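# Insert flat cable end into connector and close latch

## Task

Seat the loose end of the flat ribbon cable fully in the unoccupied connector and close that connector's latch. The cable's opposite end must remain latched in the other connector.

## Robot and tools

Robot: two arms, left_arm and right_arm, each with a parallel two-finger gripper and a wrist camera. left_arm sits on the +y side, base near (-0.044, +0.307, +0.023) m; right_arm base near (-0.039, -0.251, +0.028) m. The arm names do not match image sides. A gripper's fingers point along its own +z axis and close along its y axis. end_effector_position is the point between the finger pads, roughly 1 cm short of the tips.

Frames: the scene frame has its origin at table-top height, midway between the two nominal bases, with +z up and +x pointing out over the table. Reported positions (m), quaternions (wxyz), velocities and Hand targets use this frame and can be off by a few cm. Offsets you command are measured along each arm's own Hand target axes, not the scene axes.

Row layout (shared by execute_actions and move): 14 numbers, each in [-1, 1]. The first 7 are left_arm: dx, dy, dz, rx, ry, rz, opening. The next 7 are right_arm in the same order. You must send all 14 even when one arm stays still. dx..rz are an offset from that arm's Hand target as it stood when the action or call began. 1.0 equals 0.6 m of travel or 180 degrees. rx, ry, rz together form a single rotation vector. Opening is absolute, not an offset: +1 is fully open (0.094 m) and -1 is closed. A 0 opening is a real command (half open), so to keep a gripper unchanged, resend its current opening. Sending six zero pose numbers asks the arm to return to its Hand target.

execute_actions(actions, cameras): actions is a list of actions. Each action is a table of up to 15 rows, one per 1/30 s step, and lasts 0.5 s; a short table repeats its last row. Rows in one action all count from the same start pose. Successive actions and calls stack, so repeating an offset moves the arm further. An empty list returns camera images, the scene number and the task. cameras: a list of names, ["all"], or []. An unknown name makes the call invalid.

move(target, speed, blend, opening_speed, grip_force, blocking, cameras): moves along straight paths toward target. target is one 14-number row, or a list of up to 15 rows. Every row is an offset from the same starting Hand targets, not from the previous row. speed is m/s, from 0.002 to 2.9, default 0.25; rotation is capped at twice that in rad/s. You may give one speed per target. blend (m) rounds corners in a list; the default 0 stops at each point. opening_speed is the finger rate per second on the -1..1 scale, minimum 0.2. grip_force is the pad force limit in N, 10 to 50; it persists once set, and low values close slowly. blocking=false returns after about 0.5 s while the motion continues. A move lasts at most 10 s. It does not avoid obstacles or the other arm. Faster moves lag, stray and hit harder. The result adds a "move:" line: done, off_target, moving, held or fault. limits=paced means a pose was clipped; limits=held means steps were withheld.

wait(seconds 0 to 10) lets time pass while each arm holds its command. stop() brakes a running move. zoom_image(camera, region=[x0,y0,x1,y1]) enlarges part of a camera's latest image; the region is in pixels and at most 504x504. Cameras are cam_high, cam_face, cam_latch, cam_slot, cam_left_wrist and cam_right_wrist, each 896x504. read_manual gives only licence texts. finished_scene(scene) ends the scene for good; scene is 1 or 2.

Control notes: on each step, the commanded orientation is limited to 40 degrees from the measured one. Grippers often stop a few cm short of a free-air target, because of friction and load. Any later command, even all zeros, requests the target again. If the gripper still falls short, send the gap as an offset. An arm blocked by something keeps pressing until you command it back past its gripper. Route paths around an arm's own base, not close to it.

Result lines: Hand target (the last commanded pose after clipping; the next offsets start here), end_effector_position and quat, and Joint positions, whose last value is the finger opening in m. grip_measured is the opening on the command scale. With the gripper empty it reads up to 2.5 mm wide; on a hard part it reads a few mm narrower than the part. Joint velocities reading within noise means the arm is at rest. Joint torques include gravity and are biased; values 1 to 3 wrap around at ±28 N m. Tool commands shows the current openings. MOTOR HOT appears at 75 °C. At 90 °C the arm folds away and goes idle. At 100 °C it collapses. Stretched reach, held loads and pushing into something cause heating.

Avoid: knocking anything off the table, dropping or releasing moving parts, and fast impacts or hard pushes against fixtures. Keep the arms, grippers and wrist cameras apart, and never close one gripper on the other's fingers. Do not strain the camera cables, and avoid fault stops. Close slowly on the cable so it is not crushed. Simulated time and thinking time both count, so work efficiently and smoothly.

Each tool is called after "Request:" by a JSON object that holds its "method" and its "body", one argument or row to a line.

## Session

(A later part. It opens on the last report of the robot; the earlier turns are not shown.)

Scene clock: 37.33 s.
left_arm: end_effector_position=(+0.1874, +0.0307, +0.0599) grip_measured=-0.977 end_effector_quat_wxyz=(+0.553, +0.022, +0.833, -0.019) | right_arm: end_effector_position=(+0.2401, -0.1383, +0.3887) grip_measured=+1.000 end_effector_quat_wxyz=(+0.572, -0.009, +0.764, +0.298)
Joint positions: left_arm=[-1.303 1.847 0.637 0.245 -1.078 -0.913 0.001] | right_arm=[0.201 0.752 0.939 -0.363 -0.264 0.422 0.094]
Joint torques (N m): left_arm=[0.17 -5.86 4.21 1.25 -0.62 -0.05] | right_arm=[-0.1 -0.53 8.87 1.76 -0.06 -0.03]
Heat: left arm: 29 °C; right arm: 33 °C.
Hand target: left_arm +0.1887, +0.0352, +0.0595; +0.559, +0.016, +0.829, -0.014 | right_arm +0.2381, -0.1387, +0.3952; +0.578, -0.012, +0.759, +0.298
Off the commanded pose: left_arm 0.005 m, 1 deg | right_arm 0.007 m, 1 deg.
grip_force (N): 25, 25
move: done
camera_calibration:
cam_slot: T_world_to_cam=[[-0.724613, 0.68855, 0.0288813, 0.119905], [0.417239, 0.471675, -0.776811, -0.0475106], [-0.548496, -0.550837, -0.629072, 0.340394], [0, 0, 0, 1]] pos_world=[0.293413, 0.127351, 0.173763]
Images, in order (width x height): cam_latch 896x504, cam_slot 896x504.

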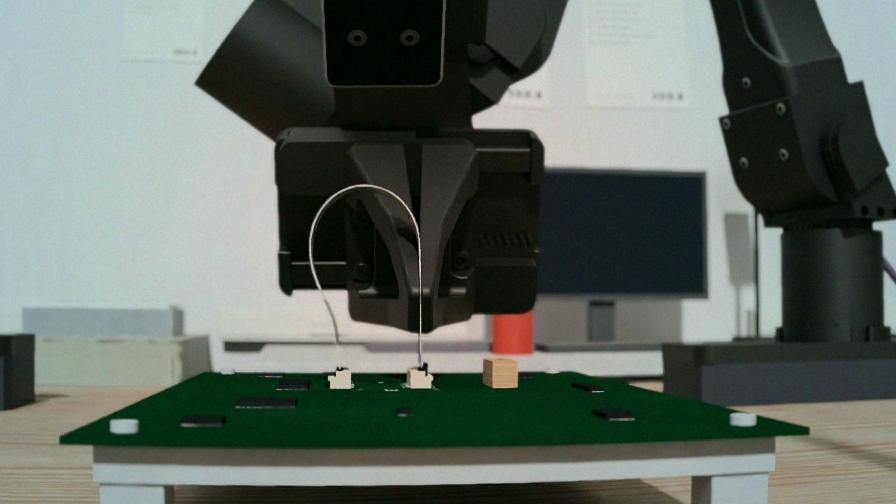

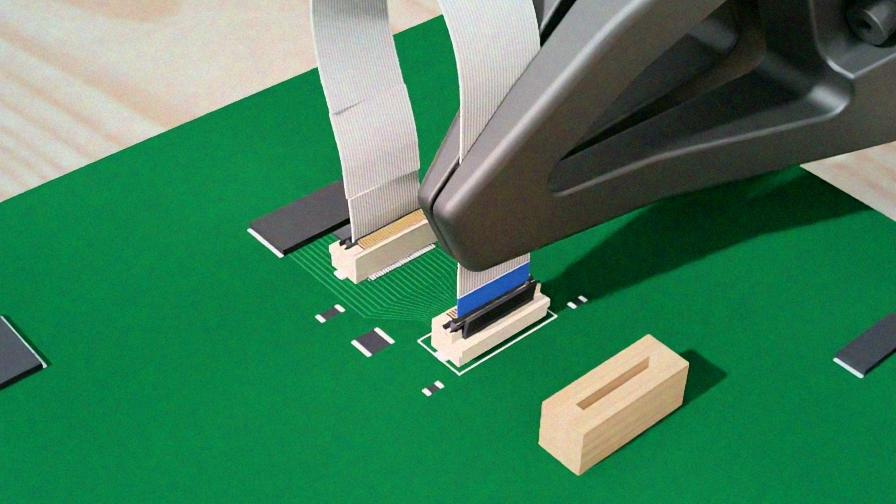

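Request:
{"method": "move", "body": {
  "target": [0.00807,0.00141,0.00284,-0.00143,0.00116,0.00353,-1,0,0,0,0,0,0,1],
  "speed": 0.02,
  "cameras": ["cam_latch","cam_slot"]
}}

Request:
{"method": "zoom_image", "body": {
  "camera": "cam_latch",
  "region": [398, 335, 448, 395]
}}

Request:
{"method": "zoom_image", "body": {
  "camera": "cam_slot",
  "region": [435, 250, 555, 350]
}}

Scene clock: 39.80 s.
left_arm: end_effector_position=(+0.1879, +0.0308, +0.0578) grip_measured=-0.977 end_effector_quat_wxyz=(+0.554, +0.021, +0.832, -0.018) | right_arm: end_effector_position=(+0.2401, -0.1383, +0.3887) grip_measured=+1.000 end_effector_quat_wxyz=(+0.572, -0.009, +0.764, +0.298)
Joint positions: left_arm=[-1.303 1.86 0.637 0.258 -1.084 -0.913 0.001] | right_arm=[0.201 0.752 0.939 -0.363 -0.264 0.422 0.094]
Joint torques (N m): left_arm=[0.18 -5.45 4.1 1.22 -0.56 -0.04] | right_arm=[-0.16 -0.49 8.84 1.77 -0.06 -0.04]
Heat: left arm: 29 °C; right arm: 33 °C.
Hand target: left_arm +0.1885, +0.0360, +0.0543; +0.558, +0.020, +0.830, -0.009 | right_arm +0.2381, -0.1387, +0.3952; +0.578, -0.012, +0.759, +0.298
Off the commanded pose: left_arm 0.006 m, 1 deg | right_arm 0.007 m, 1 deg.
grip_force (N): 25, 25
move: done
camera_calibration:
cam_slot: T_world_to_cam=[[-0.724613, 0.68855, 0.0288813, 0.119905], [0.417239, 0.471675, -0.776811, -0.0475106], [-0.548496, -0.550837, -0.629072, 0.340394], [0, 0, 0, 1]] pos_world=[0.293413, 0.127351, 0.173763]
Images, in order (width x height): cam_latch 896x504, cam_slot 896x504.

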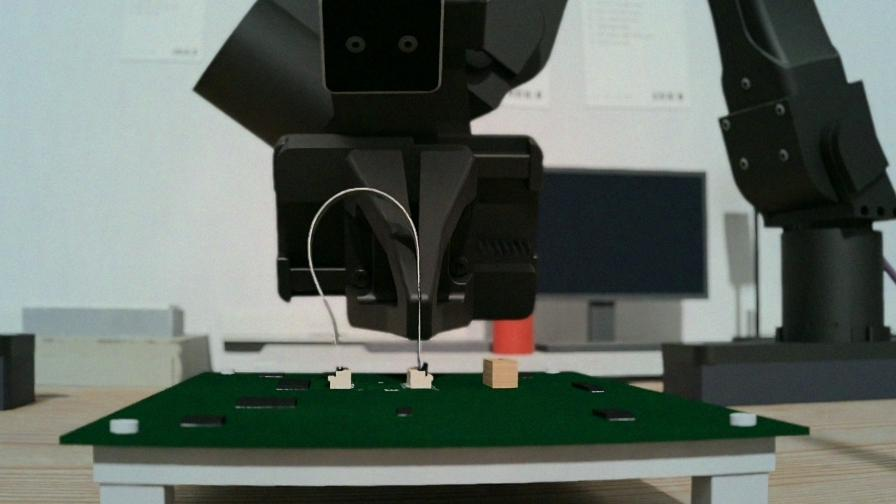

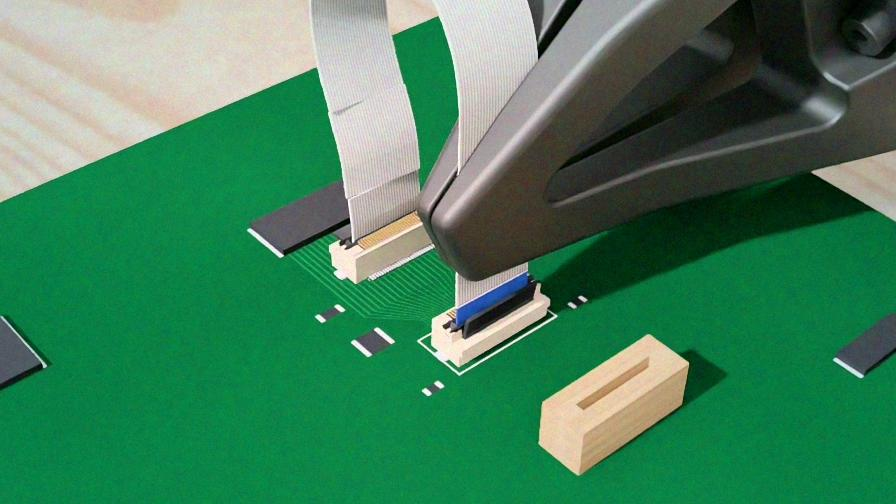

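Scaled by 8.400 from the camera's 896x504 image, which has a finer 1280x720 frame.

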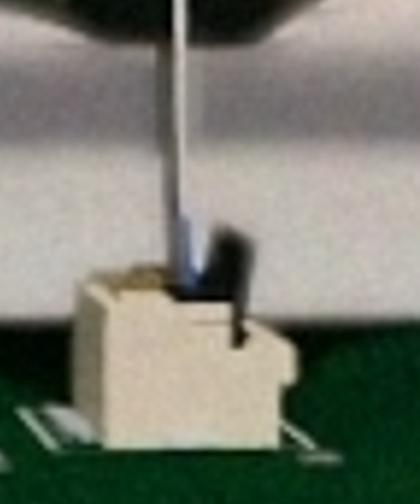

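Scaled by 4.200 from the camera's 896x504 image, which has a finer 1280x720 frame.

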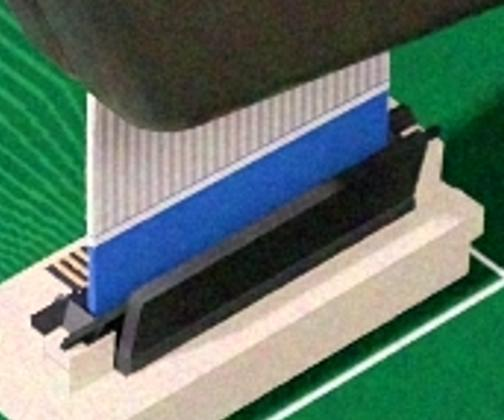

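Request:
{"method": "move", "body": {
  "target": [0.0031,0.0001,0.00125,-0.0004,0.0003,0.0009,-1,0,0,0,0,0,0,1],
  "speed": 0.02,
  "cameras": ["cam_latch","cam_slot"]
}}

Request:
{"method": "zoom_image", "body": {
  "camera": "cam_latch",
  "region": [398, 335, 448, 395]
}}

Request:
{"method": "zoom_image", "body": {
  "camera": "cam_slot",
  "region": [435, 250, 555, 350]
}}

Scene clock: 41.30 s.
left_arm: end_effector_position=(+0.1884, +0.0309, +0.0575) grip_measured=-0.977 end_effector_quat_wxyz=(+0.557, +0.019, +0.830, -0.017) | right_arm: end_effector_position=(+0.2401, -0.1383, +0.3887) grip_measured=+1.000 end_effector_quat_wxyz=(+0.572, -0.009, +0.764, +0.298)
Joint positions: left_arm=[-1.303 1.866 0.637 0.267 -1.09 -0.913 0.001] | right_arm=[0.201 0.752 0.939 -0.363 -0.264 0.422 0.094]
Joint torques (N m): left_arm=[0.16 -5.37 4.07 1.12 -0.51 -0.06] | right_arm=[-0.12 -0.51 8.81 1.76 -0.05 -0.03]
Heat: left arm: 29 °C; right arm: 33 °C.
Hand target: left_arm +0.1885, +0.0361, +0.0523; +0.558, +0.021, +0.830, -0.008 | right_arm +0.2381, -0.1387, +0.3952; +0.578, -0.012, +0.759, +0.298
Off the commanded pose: left_arm 0.007 m, 1 deg | right_arm 0.007 m, 1 deg.
grip_force (N): 25, 25
move: done
camera_calibration:
cam_slot: T_world_to_cam=[[-0.724613, 0.68855, 0.0288813, 0.119905], [0.417239, 0.471675, -0.776811, -0.0475106], [-0.548496, -0.550837, -0.629072, 0.340394], [0, 0, 0, 1]] pos_world=[0.293413, 0.127351, 0.173763]
Images, in order (width x height): cam_latch 896x504, cam_slot 896x504.

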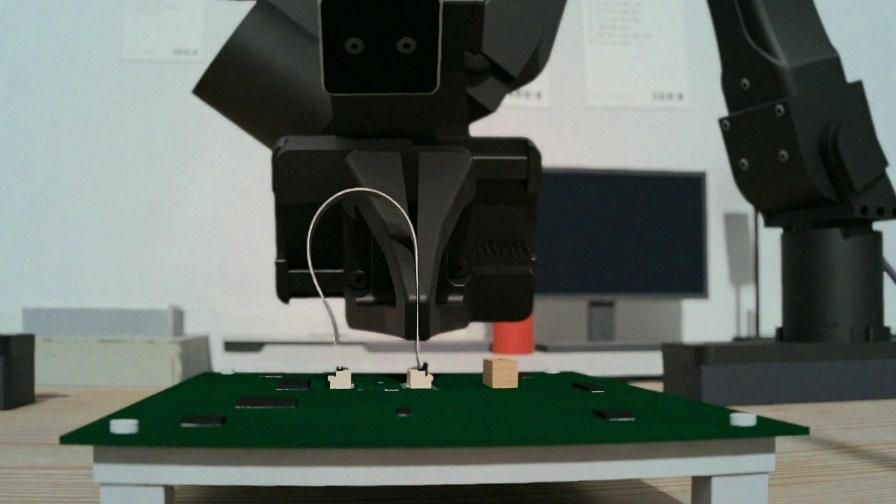

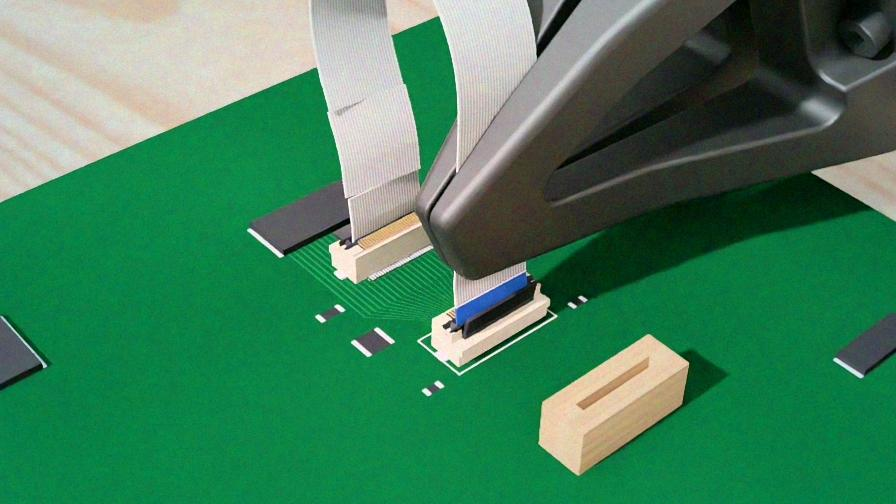

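Scaled by 8.400 from the camera's 896x504 image, which has a finer 1280x720 frame.

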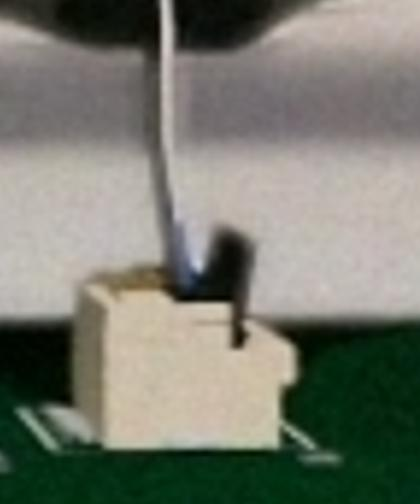

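Scaled by 4.200 from the camera's 896x504 image, which has a finer 1280x720 frame.

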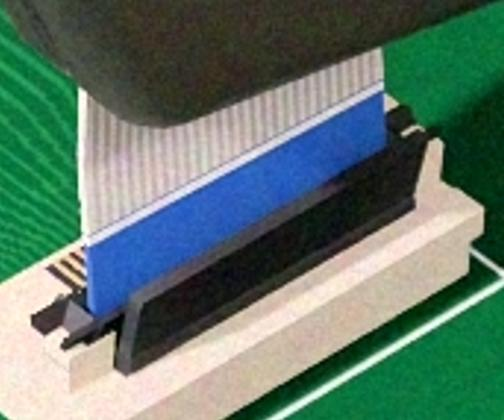

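Request:
{"method": "move", "body": {
  "target": [0.00056,0,-0.0005,0,0.0019,0,-1,0,0,0,0,0,0,1],
  "speed": 0.02,
  "cameras": ["cam_latch","cam_slot"]
}}

Request:
{"method": "zoom_image", "body": {
  "camera": "cam_latch",
  "region": [398, 335, 448, 395]
}}

Request:
{"method": "zoom_image", "body": {
  "camera": "cam_slot",
  "region": [435, 250, 555, 350]
}}

Scene clock: 43.93 s.
left_arm: end_effector_position=(+0.1884, +0.0310, +0.0573) grip_measured=-0.977 end_effector_quat_wxyz=(+0.557, +0.019, +0.830, -0.017) | right_arm: end_effector_position=(+0.2401, -0.1383, +0.3887) grip_measured=+1.000 end_effector_quat_wxyz=(+0.572, -0.009, +0.764, +0.298)
Joint positions: left_arm=[-1.303 1.866 0.637 0.267 -1.09 -0.913 0.001] | right_arm=[0.201 0.752 0.939 -0.363 -0.264 0.422 0.094]
Joint torques (N m): left_arm=[0.12 -5.67 4.33 0.99 -0.45 -0.1] | right_arm=[-0.09 -0.51 8.83 1.76 -0.05 -0.04]
Heat: left arm: 29 °C; right arm: 33 °C.
Hand target: left_arm +0.1881, +0.0361, +0.0520; +0.555, +0.021, +0.831, -0.008 | right_arm +0.2381, -0.1387, +0.3952; +0.578, -0.012, +0.759, +0.298
Off the commanded pose: left_arm 0.007 m, 1 deg | right_arm 0.007 m, 1 deg.
grip_force (N): 25, 25
move: done
camera_calibration:
cam_slot: T_world_to_cam=[[-0.724613, 0.68855, 0.0288813, 0.119905], [0.417239, 0.471675, -0.776811, -0.0475106], [-0.548496, -0.550837, -0.629072, 0.340394], [0, 0, 0, 1]] pos_world=[0.293413, 0.127351, 0.173763]
Images, in order (width x height): cam_latch 896x504, cam_slot 896x504.

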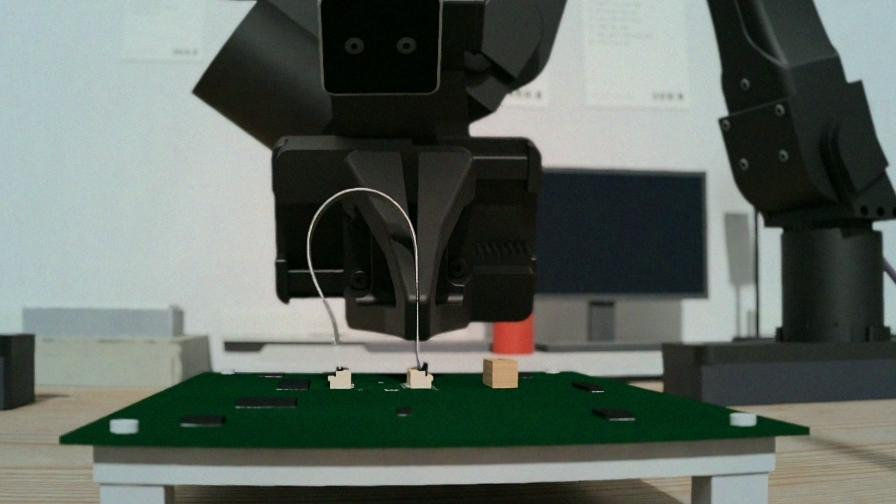

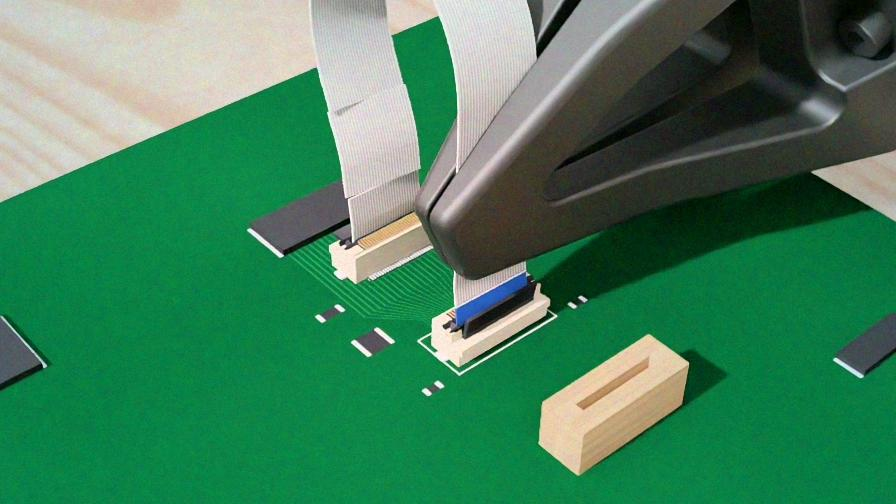

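Scaled by 8.400 from the camera's 896x504 image, which has a finer 1280x720 frame.

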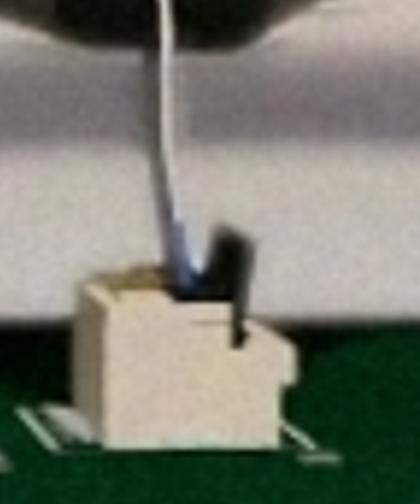

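Scaled by 4.200 from the camera's 896x504 image, which has a finer 1280x720 frame.

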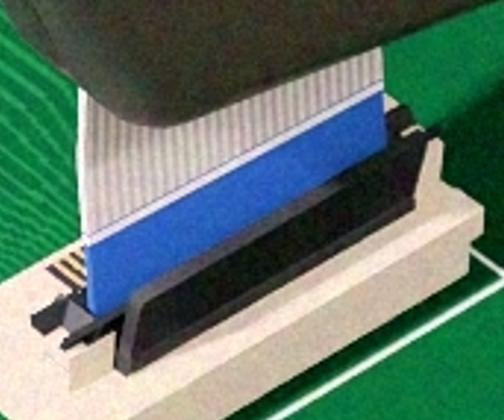

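Request:
{"method": "move", "body": {
  "target": [-0.02737,-0.00828,-0.00854,0.00634,-0.00513,-0.01546,-1,0,0,0,0,0,0,1],
  "speed": 0.04,
  "cameras": ["cam_latch","cam_slot"]
}}

Request:
{"method": "zoom_image", "body": {
  "camera": "cam_latch",
  "region": [398, 335, 448, 395]
}}

Request:
{"method": "zoom_image", "body": {
  "camera": "cam_slot",
  "region": [435, 250, 555, 350]
}}

Scene clock: 46.70 s.
left_arm: end_effector_position=(+0.1880, +0.0304, +0.0580) grip_measured=-0.977 end_effector_quat_wxyz=(+0.555, +0.020, +0.832, -0.019) | right_arm: end_effector_position=(+0.2401, -0.1383, +0.3887) grip_measured=+1.000 end_effector_quat_wxyz=(+0.572, -0.009, +0.764, +0.298)
Joint positions: left_arm=[-1.303 1.86 0.637 0.261 -1.084 -0.913 0.001] | right_arm=[0.201 0.752 0.939 -0.363 -0.264 0.422 0.094]
Joint torques (N m): left_arm=[0.18 -9.28 4.68 1.07 -0.53 -0.1] | right_arm=[-0.14 -0.47 8.83 1.74 -0.06 -0.04]
Heat: left arm: 29 °C; right arm: 33 °C.
Hand target: left_arm +0.1895, +0.0310, +0.0691; +0.561, +0.006, +0.827, -0.030 | right_arm +0.2381, -0.1387, +0.3952; +0.578, -0.012, +0.759, +0.298
Off the commanded pose: left_arm 0.011 m, 2 deg | right_arm 0.007 m, 1 deg.
grip_force (N): 25, 25
move: off_target (left_arm)
camera_calibration:
cam_slot: T_world_to_cam=[[-0.724613, 0.68855, 0.0288813, 0.119905], [0.417239, 0.471675, -0.776811, -0.0475106], [-0.548496, -0.550837, -0.629072, 0.340394], [0, 0, 0, 1]] pos_world=[0.293413, 0.127351, 0.173763]
Images, in order (width x height): cam_latch 896x504, cam_slot 896x504.

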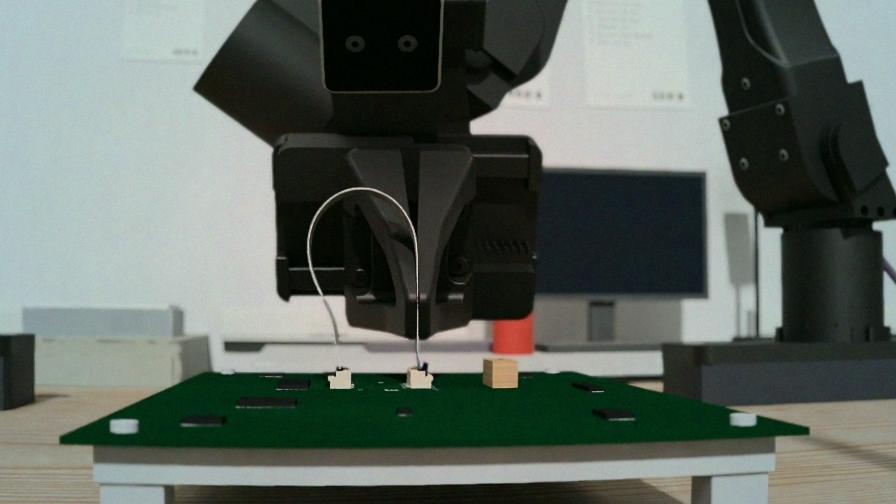

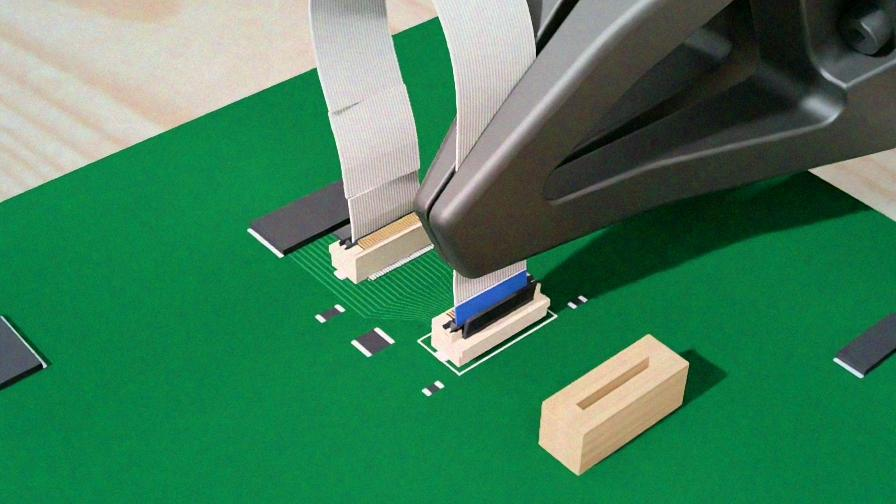

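Scaled by 8.400 from the camera's 896x504 image, which has a finer 1280x720 frame.

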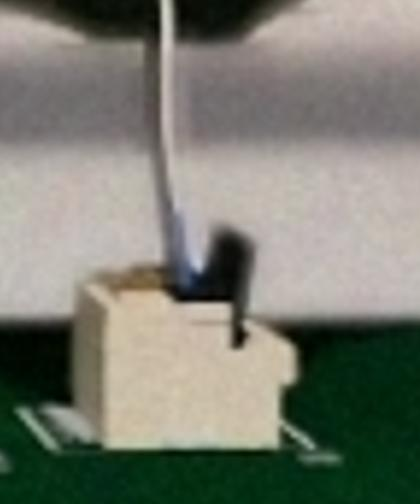

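Scaled by 4.200 from the camera's 896x504 image, which has a finer 1280x720 frame.

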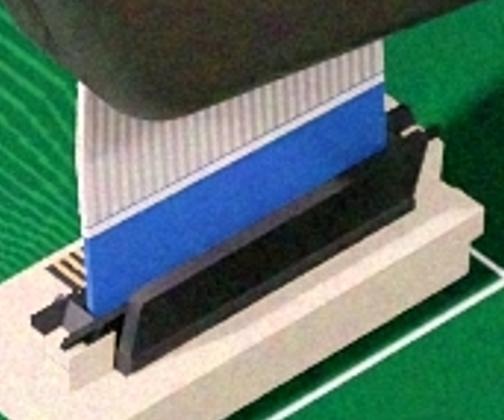

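Request:
{"method": "move", "body": {
  "target": [-0.00886,-0.00321,-0.00261,0.00209,-0.00167,-0.00507,-1,0,0,0,0,0,0,1],
  "speed": 0.04,
  "cameras": ["cam_latch","cam_slot"]
}}

Request:
{"method": "zoom_image", "body": {
  "camera": "cam_latch",
  "region": [398, 335, 448, 395]
}}

Request:
{"method": "zoom_image", "body": {
  "camera": "cam_slot",
  "region": [435, 250, 555, 350]
}}

Scene clock: 48.50 s.
left_arm: end_effector_position=(+0.1883, +0.0289, +0.0638) grip_measured=-0.977 end_effector_quat_wxyz=(+0.557, +0.015, +0.830, -0.027) | right_arm: end_effector_position=(+0.2401, -0.1383, +0.3887) grip_measured=+1.000 end_effector_quat_wxyz=(+0.572, -0.009, +0.764, +0.298)
Joint positions: left_arm=[-1.303 1.841 0.637 0.261 -1.084 -0.913 0.001] | right_arm=[0.201 0.752 0.939 -0.363 -0.264 0.422 0.094]
Joint torques (N m): left_arm=[0.16 -8.99 4.98 1.05 -0.52 -0.08] | right_arm=[-0.06 -0.53 8.85 1.76 -0.06 -0.04]
Heat: left arm: 29 °C; right arm: 33 °C.
Hand target: left_arm +0.1899, +0.0293, +0.0748; +0.563, +0.001, +0.826, -0.037 | right_arm +0.2381, -0.1387, +0.3952; +0.578, -0.012, +0.759, +0.298
Off the commanded pose: left_arm 0.011 m, 2 deg | right_arm 0.007 m, 1 deg.
grip_force (N): 25, 25
move: off_target (left_arm)
camera_calibration:
cam_slot: T_world_to_cam=[[-0.724613, 0.68855, 0.0288813, 0.119905], [0.417239, 0.471675, -0.776811, -0.0475106], [-0.548496, -0.550837, -0.629072, 0.340394], [0, 0, 0, 1]] pos_world=[0.293413, 0.127351, 0.173763]
Images, in order (width x height): cam_latch 896x504, cam_slot 896x504.

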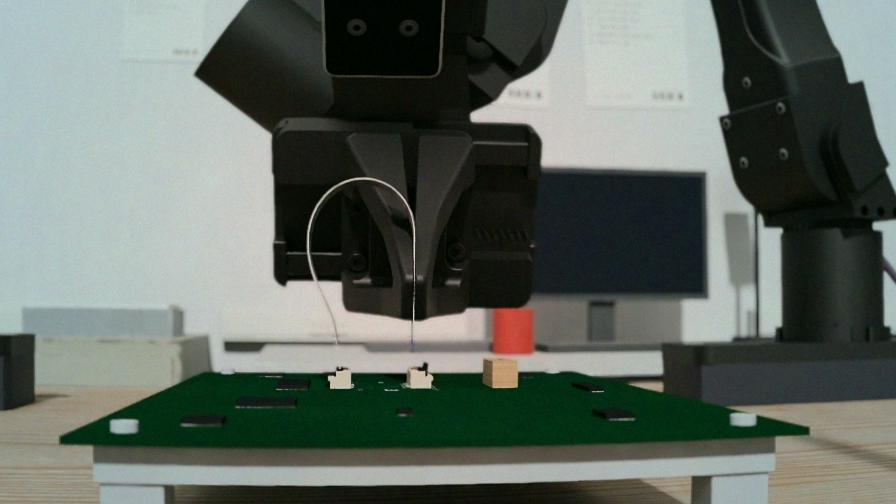

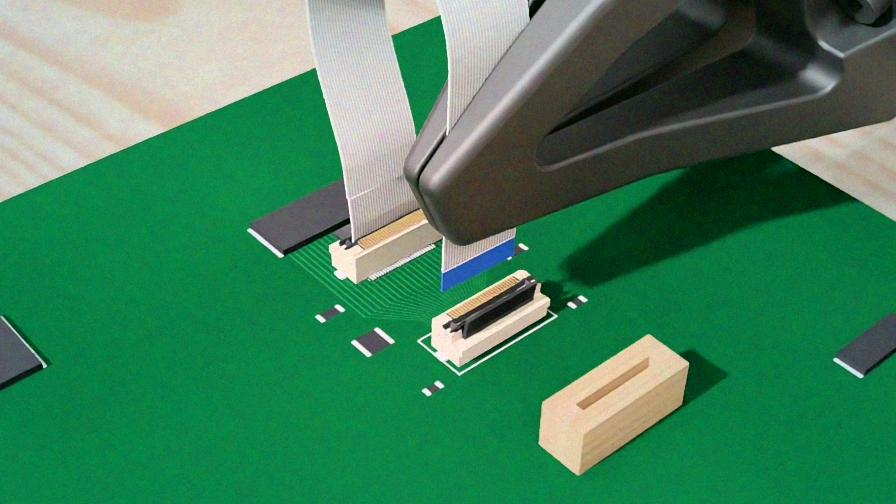

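Scaled by 8.400 from the camera's 896x504 image, which has a finer 1280x720 frame.

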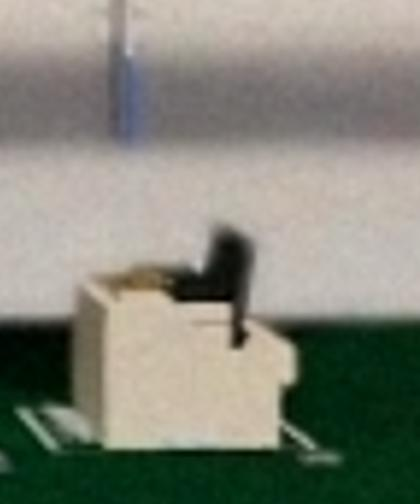

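Scaled by 4.200 from the camera's 896x504 image, which has a finer 1280x720 frame.

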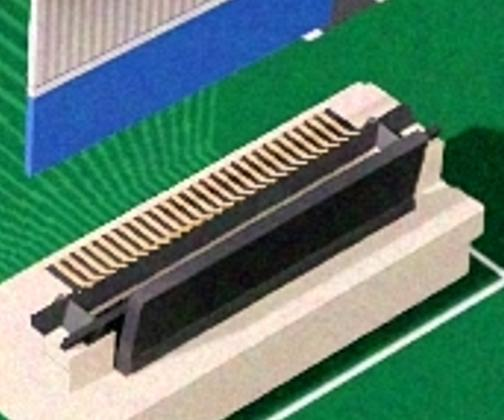

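Request:
{"method": "move", "body": {
  "target": [0.0196,0.00682,0.00511,-0.0042,0.00541,0.01738,-1,0,0,0,0,0,0,1],
  "speed": 0.04,
  "cameras": ["cam_latch","cam_slot"]
}}

Request:
{"method": "zoom_image", "body": {
  "camera": "cam_latch",
  "region": [398, 335, 448, 395]
}}

Request:
{"method": "zoom_image", "body": {
  "camera": "cam_slot",
  "region": [435, 250, 555, 350]
}}

Scene clock: 55.57 s.
left_arm: end_effector_position=(+0.1879, +0.0291, +0.0627) grip_measured=-0.977 end_effector_quat_wxyz=(+0.555, +0.017, +0.832, -0.025) | right_arm: end_effector_position=(+0.2401, -0.1383, +0.3887) grip_measured=+1.000 end_effector_quat_wxyz=(+0.572, -0.009, +0.764, +0.298)
Joint positions: left_arm=[-1.303 1.841 0.637 0.256 -1.079 -0.912 0.001] | right_arm=[0.201 0.752 0.939 -0.363 -0.264 0.422 0.094]
Joint torques (N m): left_arm=[0.17 -6.34 4.94 1.01 -0.5 0.04] | right_arm=[-0.13 -0.53 8.8 1.75 -0.06 -0.03]
Heat: left arm: 29 °C; right arm: 34 °C.
Hand target: left_arm +0.1886, +0.0327, +0.0624; +0.557, +0.020, +0.830, -0.016 | right_arm +0.2381, -0.1387, +0.3952; +0.578, -0.012, +0.759, +0.298
Off the commanded pose: left_arm 0.004 m, 1 deg | right_arm 0.007 m, 1 deg.
grip_force (N): 25, 25
move: done
camera_calibration:
cam_slot: T_world_to_cam=[[-0.724613, 0.68855, 0.0288813, 0.119905], [0.417239, 0.471675, -0.776811, -0.0475106], [-0.548496, -0.550837, -0.629072, 0.340394], [0, 0, 0, 1]] pos_world=[0.293413, 0.127351, 0.173763]
Images, in order (width x height): cam_latch 896x504, cam_slot 896x504.

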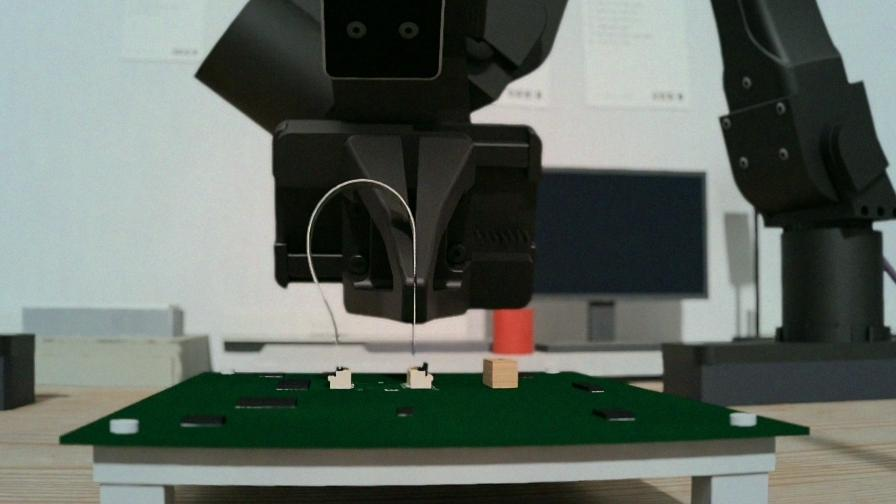

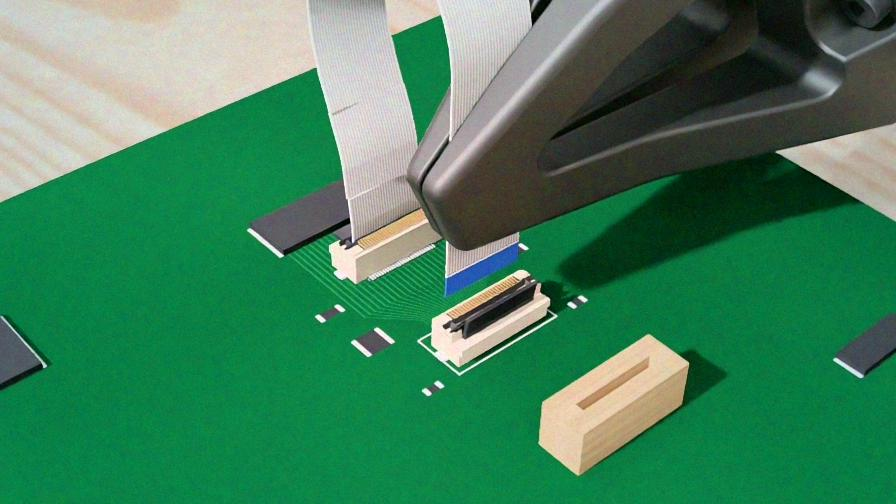

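Scaled by 8.400 from the camera's 896x504 image, which has a finer 1280x720 frame.

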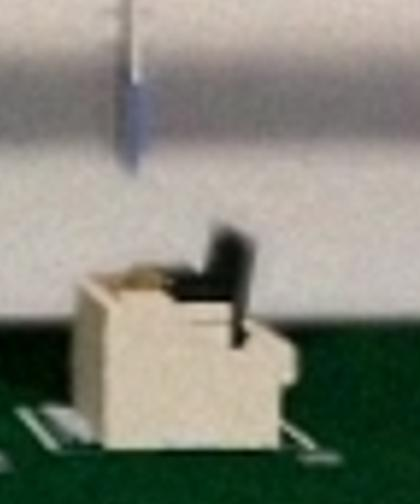

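Scaled by 4.200 from the camera's 896x504 image, which has a finer 1280x720 frame.

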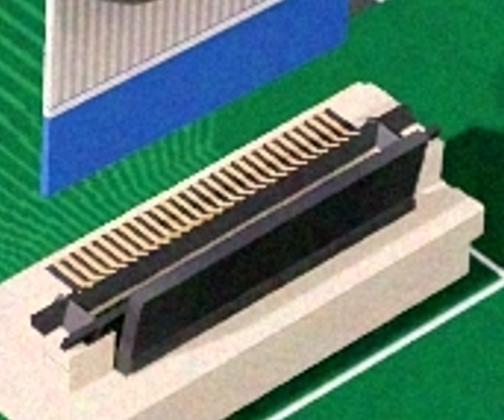

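Request:
{"method": "move", "body": {
  "target": [0.01089,0.00307,0.00296,-0.00224,0.00313,0.01381,-1,0,0,0,0,0,0,1],
  "speed": 0.03,
  "cameras": ["cam_latch","cam_slot"]
}}

Request:
{"method": "zoom_image", "body": {
  "camera": "cam_latch",
  "region": [398, 335, 448, 395]
}}

Request:
{"method": "zoom_image", "body": {
  "camera": "cam_slot",
  "region": [435, 250, 555, 350]
}}

Scene clock: 58.13 s.
left_arm: end_effector_position=(+0.1874, +0.0304, +0.0589) grip_measured=-0.977 end_effector_quat_wxyz=(+0.552, +0.031, +0.833, -0.014) | right_arm: end_effector_position=(+0.2401, -0.1383, +0.3887) grip_measured=+1.000 end_effector_quat_wxyz=(+0.572, -0.009, +0.764, +0.298)
Joint positions: left_arm=[-1.303 1.851 0.637 0.25 -1.077 -0.892 0.001] | right_arm=[0.201 0.752 0.939 -0.363 -0.264 0.422 0.094]
Joint torques (N m): left_arm=[0.14 -5.72 4.86 0.97 -0.51 0.05] | right_arm=[-0.12 -0.53 8.84 1.76 -0.06 -0.03]
Heat: left arm: 29 °C; right arm: 34 °C.
Hand target: left_arm +0.1879, +0.0345, +0.0557; +0.553, +0.036, +0.832, -0.001 | right_arm +0.2381, -0.1387, +0.3952; +0.578, -0.012, +0.759, +0.298
Off the commanded pose: left_arm 0.005 m, 2 deg | right_arm 0.007 m, 1 deg.
grip_force (N): 25, 25
move: done
camera_calibration:
cam_slot: T_world_to_cam=[[-0.724613, 0.68855, 0.0288813, 0.119905], [0.417239, 0.471675, -0.776811, -0.0475106], [-0.548496, -0.550837, -0.629072, 0.340394], [0, 0, 0, 1]] pos_world=[0.293413, 0.127351, 0.173763]
Images, in order (width x height): cam_latch 896x504, cam_slot 896x504.

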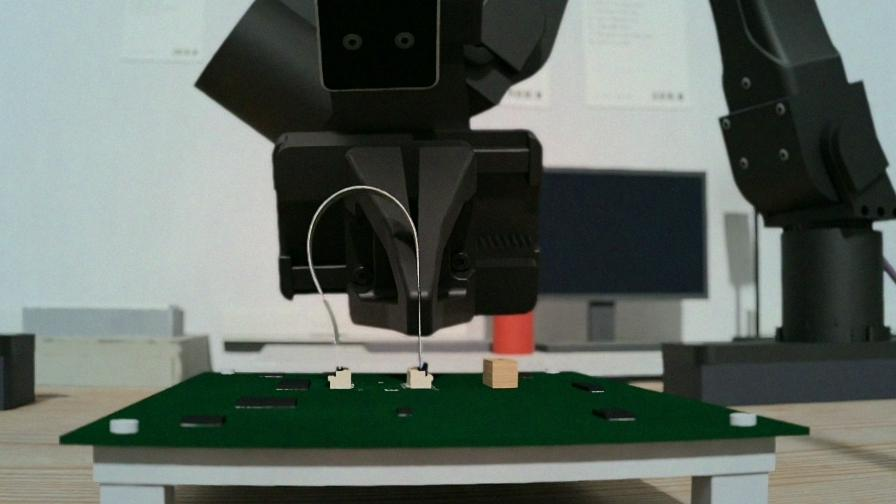

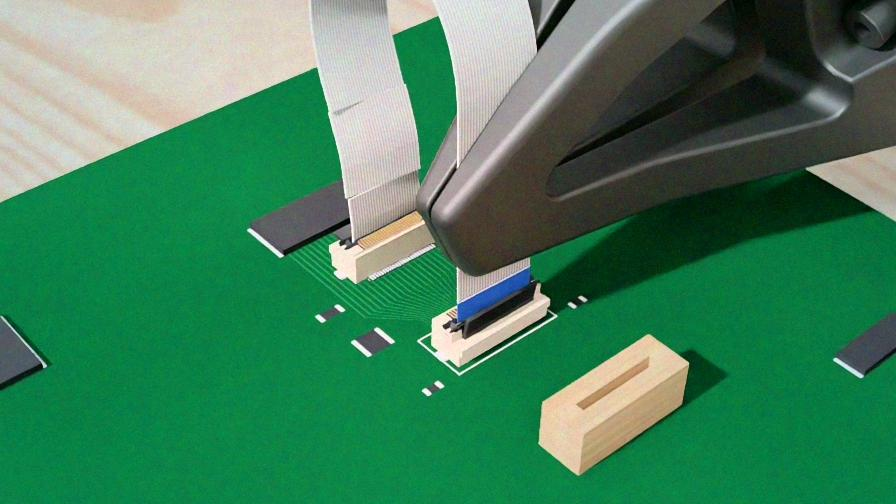

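Scaled by 8.400 from the camera's 896x504 image, which has a finer 1280x720 frame.

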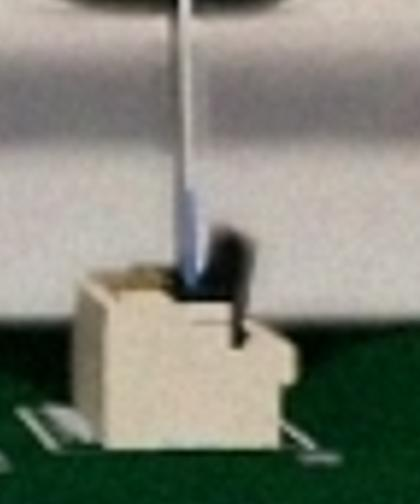

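Scaled by 4.200 from the camera's 896x504 image, which has a finer 1280x720 frame.

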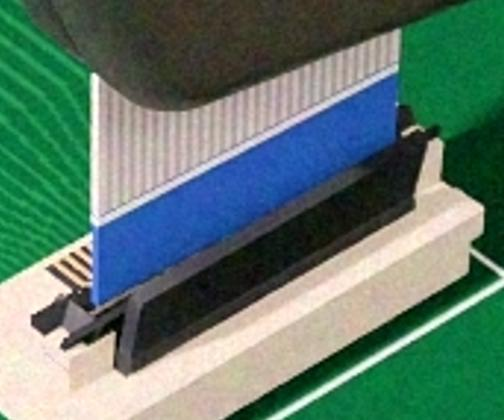

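Request:
{"method": "move", "body": {
  "target": [0.00252,0.00069,0.00079,-0.00057,0.00049,0.0014,-1,0,0,0,0,0,0,1],
  "speed": 0.02,
  "cameras": ["cam_latch","cam_slot"]
}}

Request:
{"method": "zoom_image", "body": {
  "camera": "cam_latch",
  "region": [398, 335, 448, 395]
}}

Request:
{"method": "zoom_image", "body": {
  "camera": "cam_slot",
  "region": [435, 250, 555, 350]
}}

Scene clock: 60.60 s.
left_arm: end_effector_position=(+0.1874, +0.0307, +0.0581) grip_measured=-0.977 end_effector_quat_wxyz=(+0.552, +0.032, +0.833, -0.012) | right_arm: end_effector_position=(+0.2401, -0.1383, +0.3887) grip_measured=+1.000 end_effector_quat_wxyz=(+0.572, -0.009, +0.764, +0.298)
Joint positions: left_arm=[-1.303 1.853 0.637 0.25 -1.077 -0.891 0.001] | right_arm=[0.201 0.752 0.939 -0.363 -0.264 0.422 0.094]
Joint torques (N m): left_arm=[0.18 -5.55 4.88 0.97 -0.5 0.06] | right_arm=[-0.13 -0.51 8.81 1.76 -0.05 -0.03]
Heat: left arm: 29 °C; right arm: 34 °C.
Hand target: left_arm +0.1878, +0.0350, +0.0542; +0.553, +0.038, +0.833, +0.001 | right_arm +0.2381, -0.1387, +0.3952; +0.578, -0.012, +0.759, +0.298
Off the commanded pose: left_arm 0.006 m, 2 deg | right_arm 0.007 m, 1 deg.
grip_force (N): 25, 25
move: done
camera_calibration:
cam_slot: T_world_to_cam=[[-0.724613, 0.68855, 0.0288813, 0.119905], [0.417239, 0.471675, -0.776811, -0.0475106], [-0.548496, -0.550837, -0.629072, 0.340394], [0, 0, 0, 1]] pos_world=[0.293413, 0.127351, 0.173763]
Images, in order (width x height): cam_latch 896x504, cam_slot 896x504.

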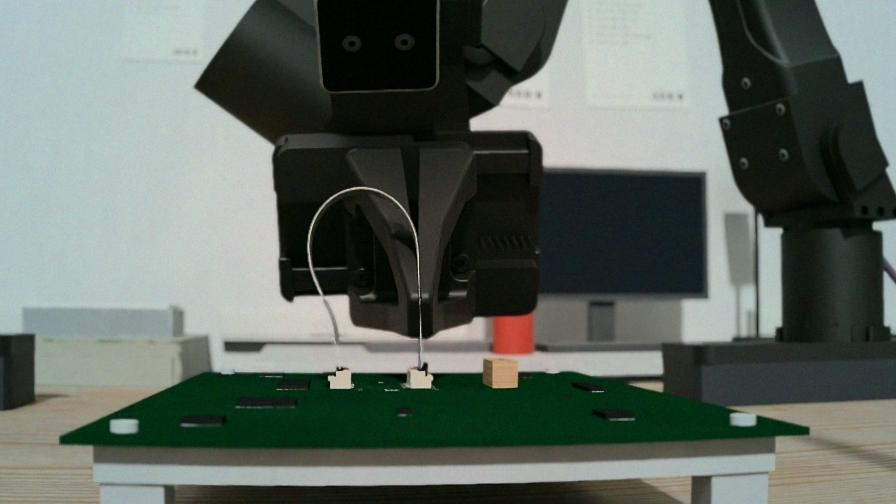

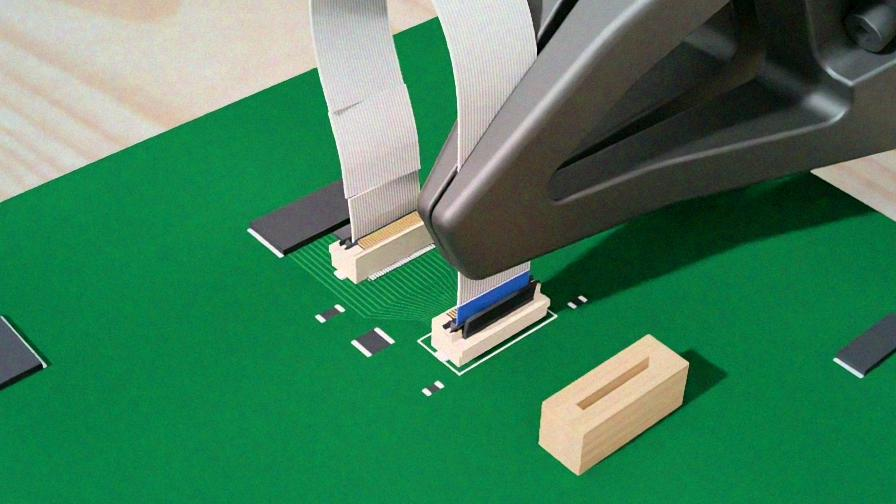

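Scaled by 8.400 from the camera's 896x504 image, which has a finer 1280x720 frame.

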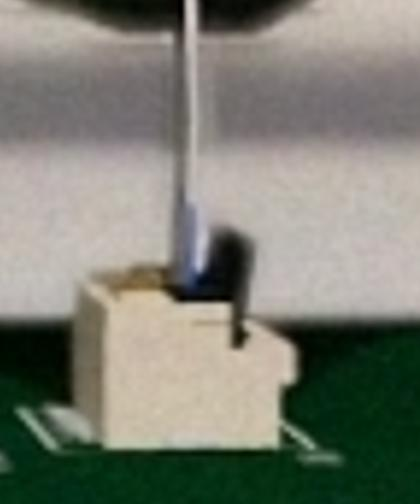

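Scaled by 4.200 from the camera's 896x504 image, which has a finer 1280x720 frame.

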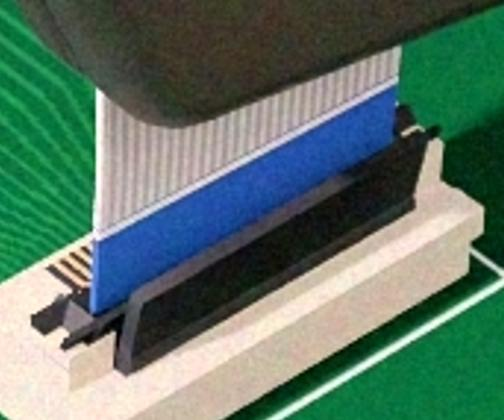

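Request:
{"method": "move", "body": {
  "target": [0.00403,0.0011,0.00126,-0.00091,0.00078,0.00224,-1,0,0,0,0,0,0,1],
  "speed": 0.02,
  "cameras": ["cam_latch","cam_slot"]
}}

Request:
{"method": "zoom_image", "body": {
  "camera": "cam_latch",
  "region": [398, 335, 448, 395]
}}

Request:
{"method": "zoom_image", "body": {
  "camera": "cam_slot",
  "region": [435, 250, 555, 350]
}}

Scene clock: 62.03 s.
left_arm: end_effector_position=(+0.1875, +0.0314, +0.0575) grip_measured=-0.977 end_effector_quat_wxyz=(+0.553, +0.032, +0.832, -0.010) | right_arm: end_effector_position=(+0.2401, -0.1383, +0.3887) grip_measured=+1.000 end_effector_quat_wxyz=(+0.572, -0.009, +0.764, +0.298)
Joint positions: left_arm=[-1.303 1.857 0.637 0.25 -1.081 -0.891 0.001] | right_arm=[0.201 0.752 0.939 -0.363 -0.264 0.422 0.094]
Joint torques (N m): left_arm=[0.18 -5.29 4.74 0.97 -0.47 0.03] | right_arm=[-0.13 -0.49 8.8 1.75 -0.06 -0.04]
Heat: left arm: 29 °C; right arm: 34 °C.
Hand target: left_arm +0.1876, +0.0358, +0.0517; +0.552, +0.040, +0.833, +0.004 | right_arm +0.2381, -0.1387, +0.3952; +0.578, -0.012, +0.759, +0.298
Off the commanded pose: left_arm 0.007 m, 2 deg | right_arm 0.007 m, 1 deg.
grip_force (N): 25, 25
move: done
camera_calibration:
cam_slot: T_world_to_cam=[[-0.724613, 0.68855, 0.0288813, 0.119905], [0.417239, 0.471675, -0.776811, -0.0475106], [-0.548496, -0.550837, -0.629072, 0.340394], [0, 0, 0, 1]] pos_world=[0.293413, 0.127351, 0.173763]
Images, in order (width x height): cam_latch 896x504, cam_slot 896x504.

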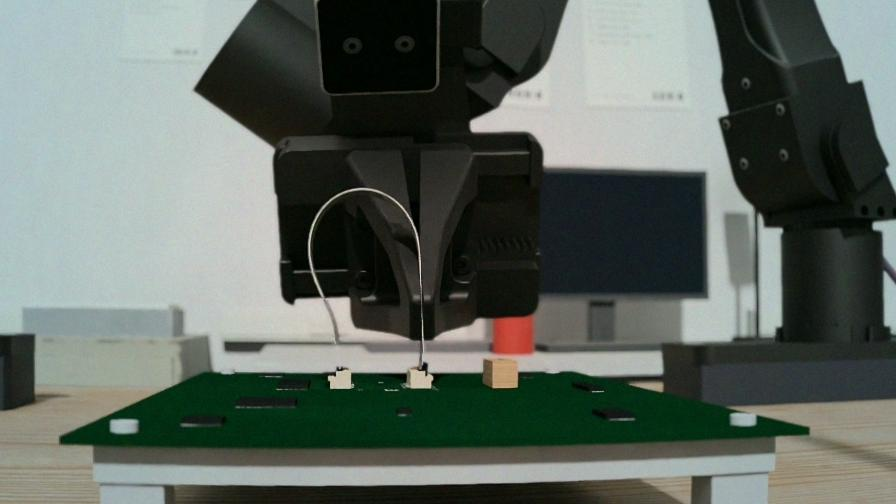

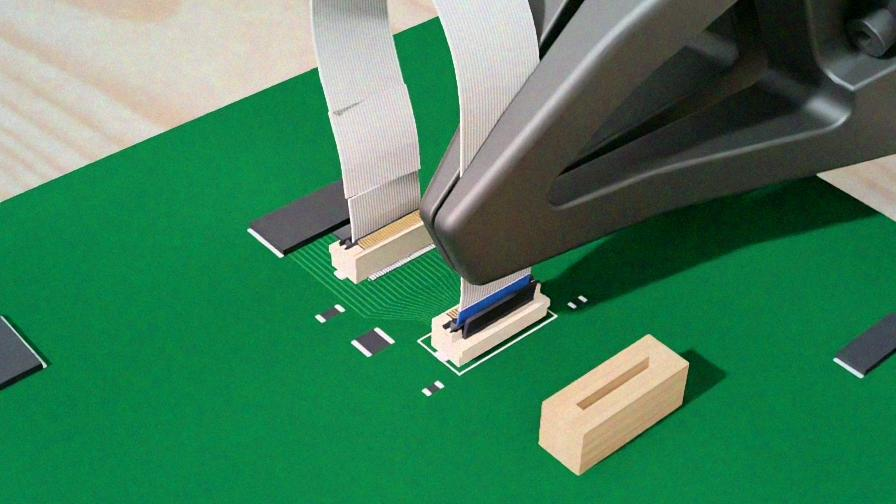

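Scaled by 8.400 from the camera's 896x504 image, which has a finer 1280x720 frame.

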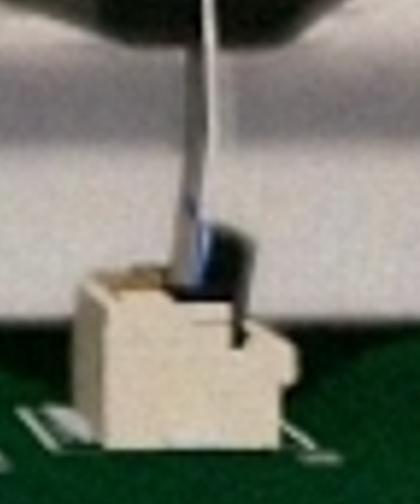

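Scaled by 4.200 from the camera's 896x504 image, which has a finer 1280x720 frame.

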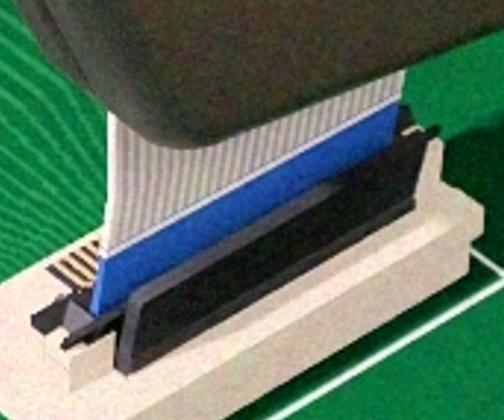

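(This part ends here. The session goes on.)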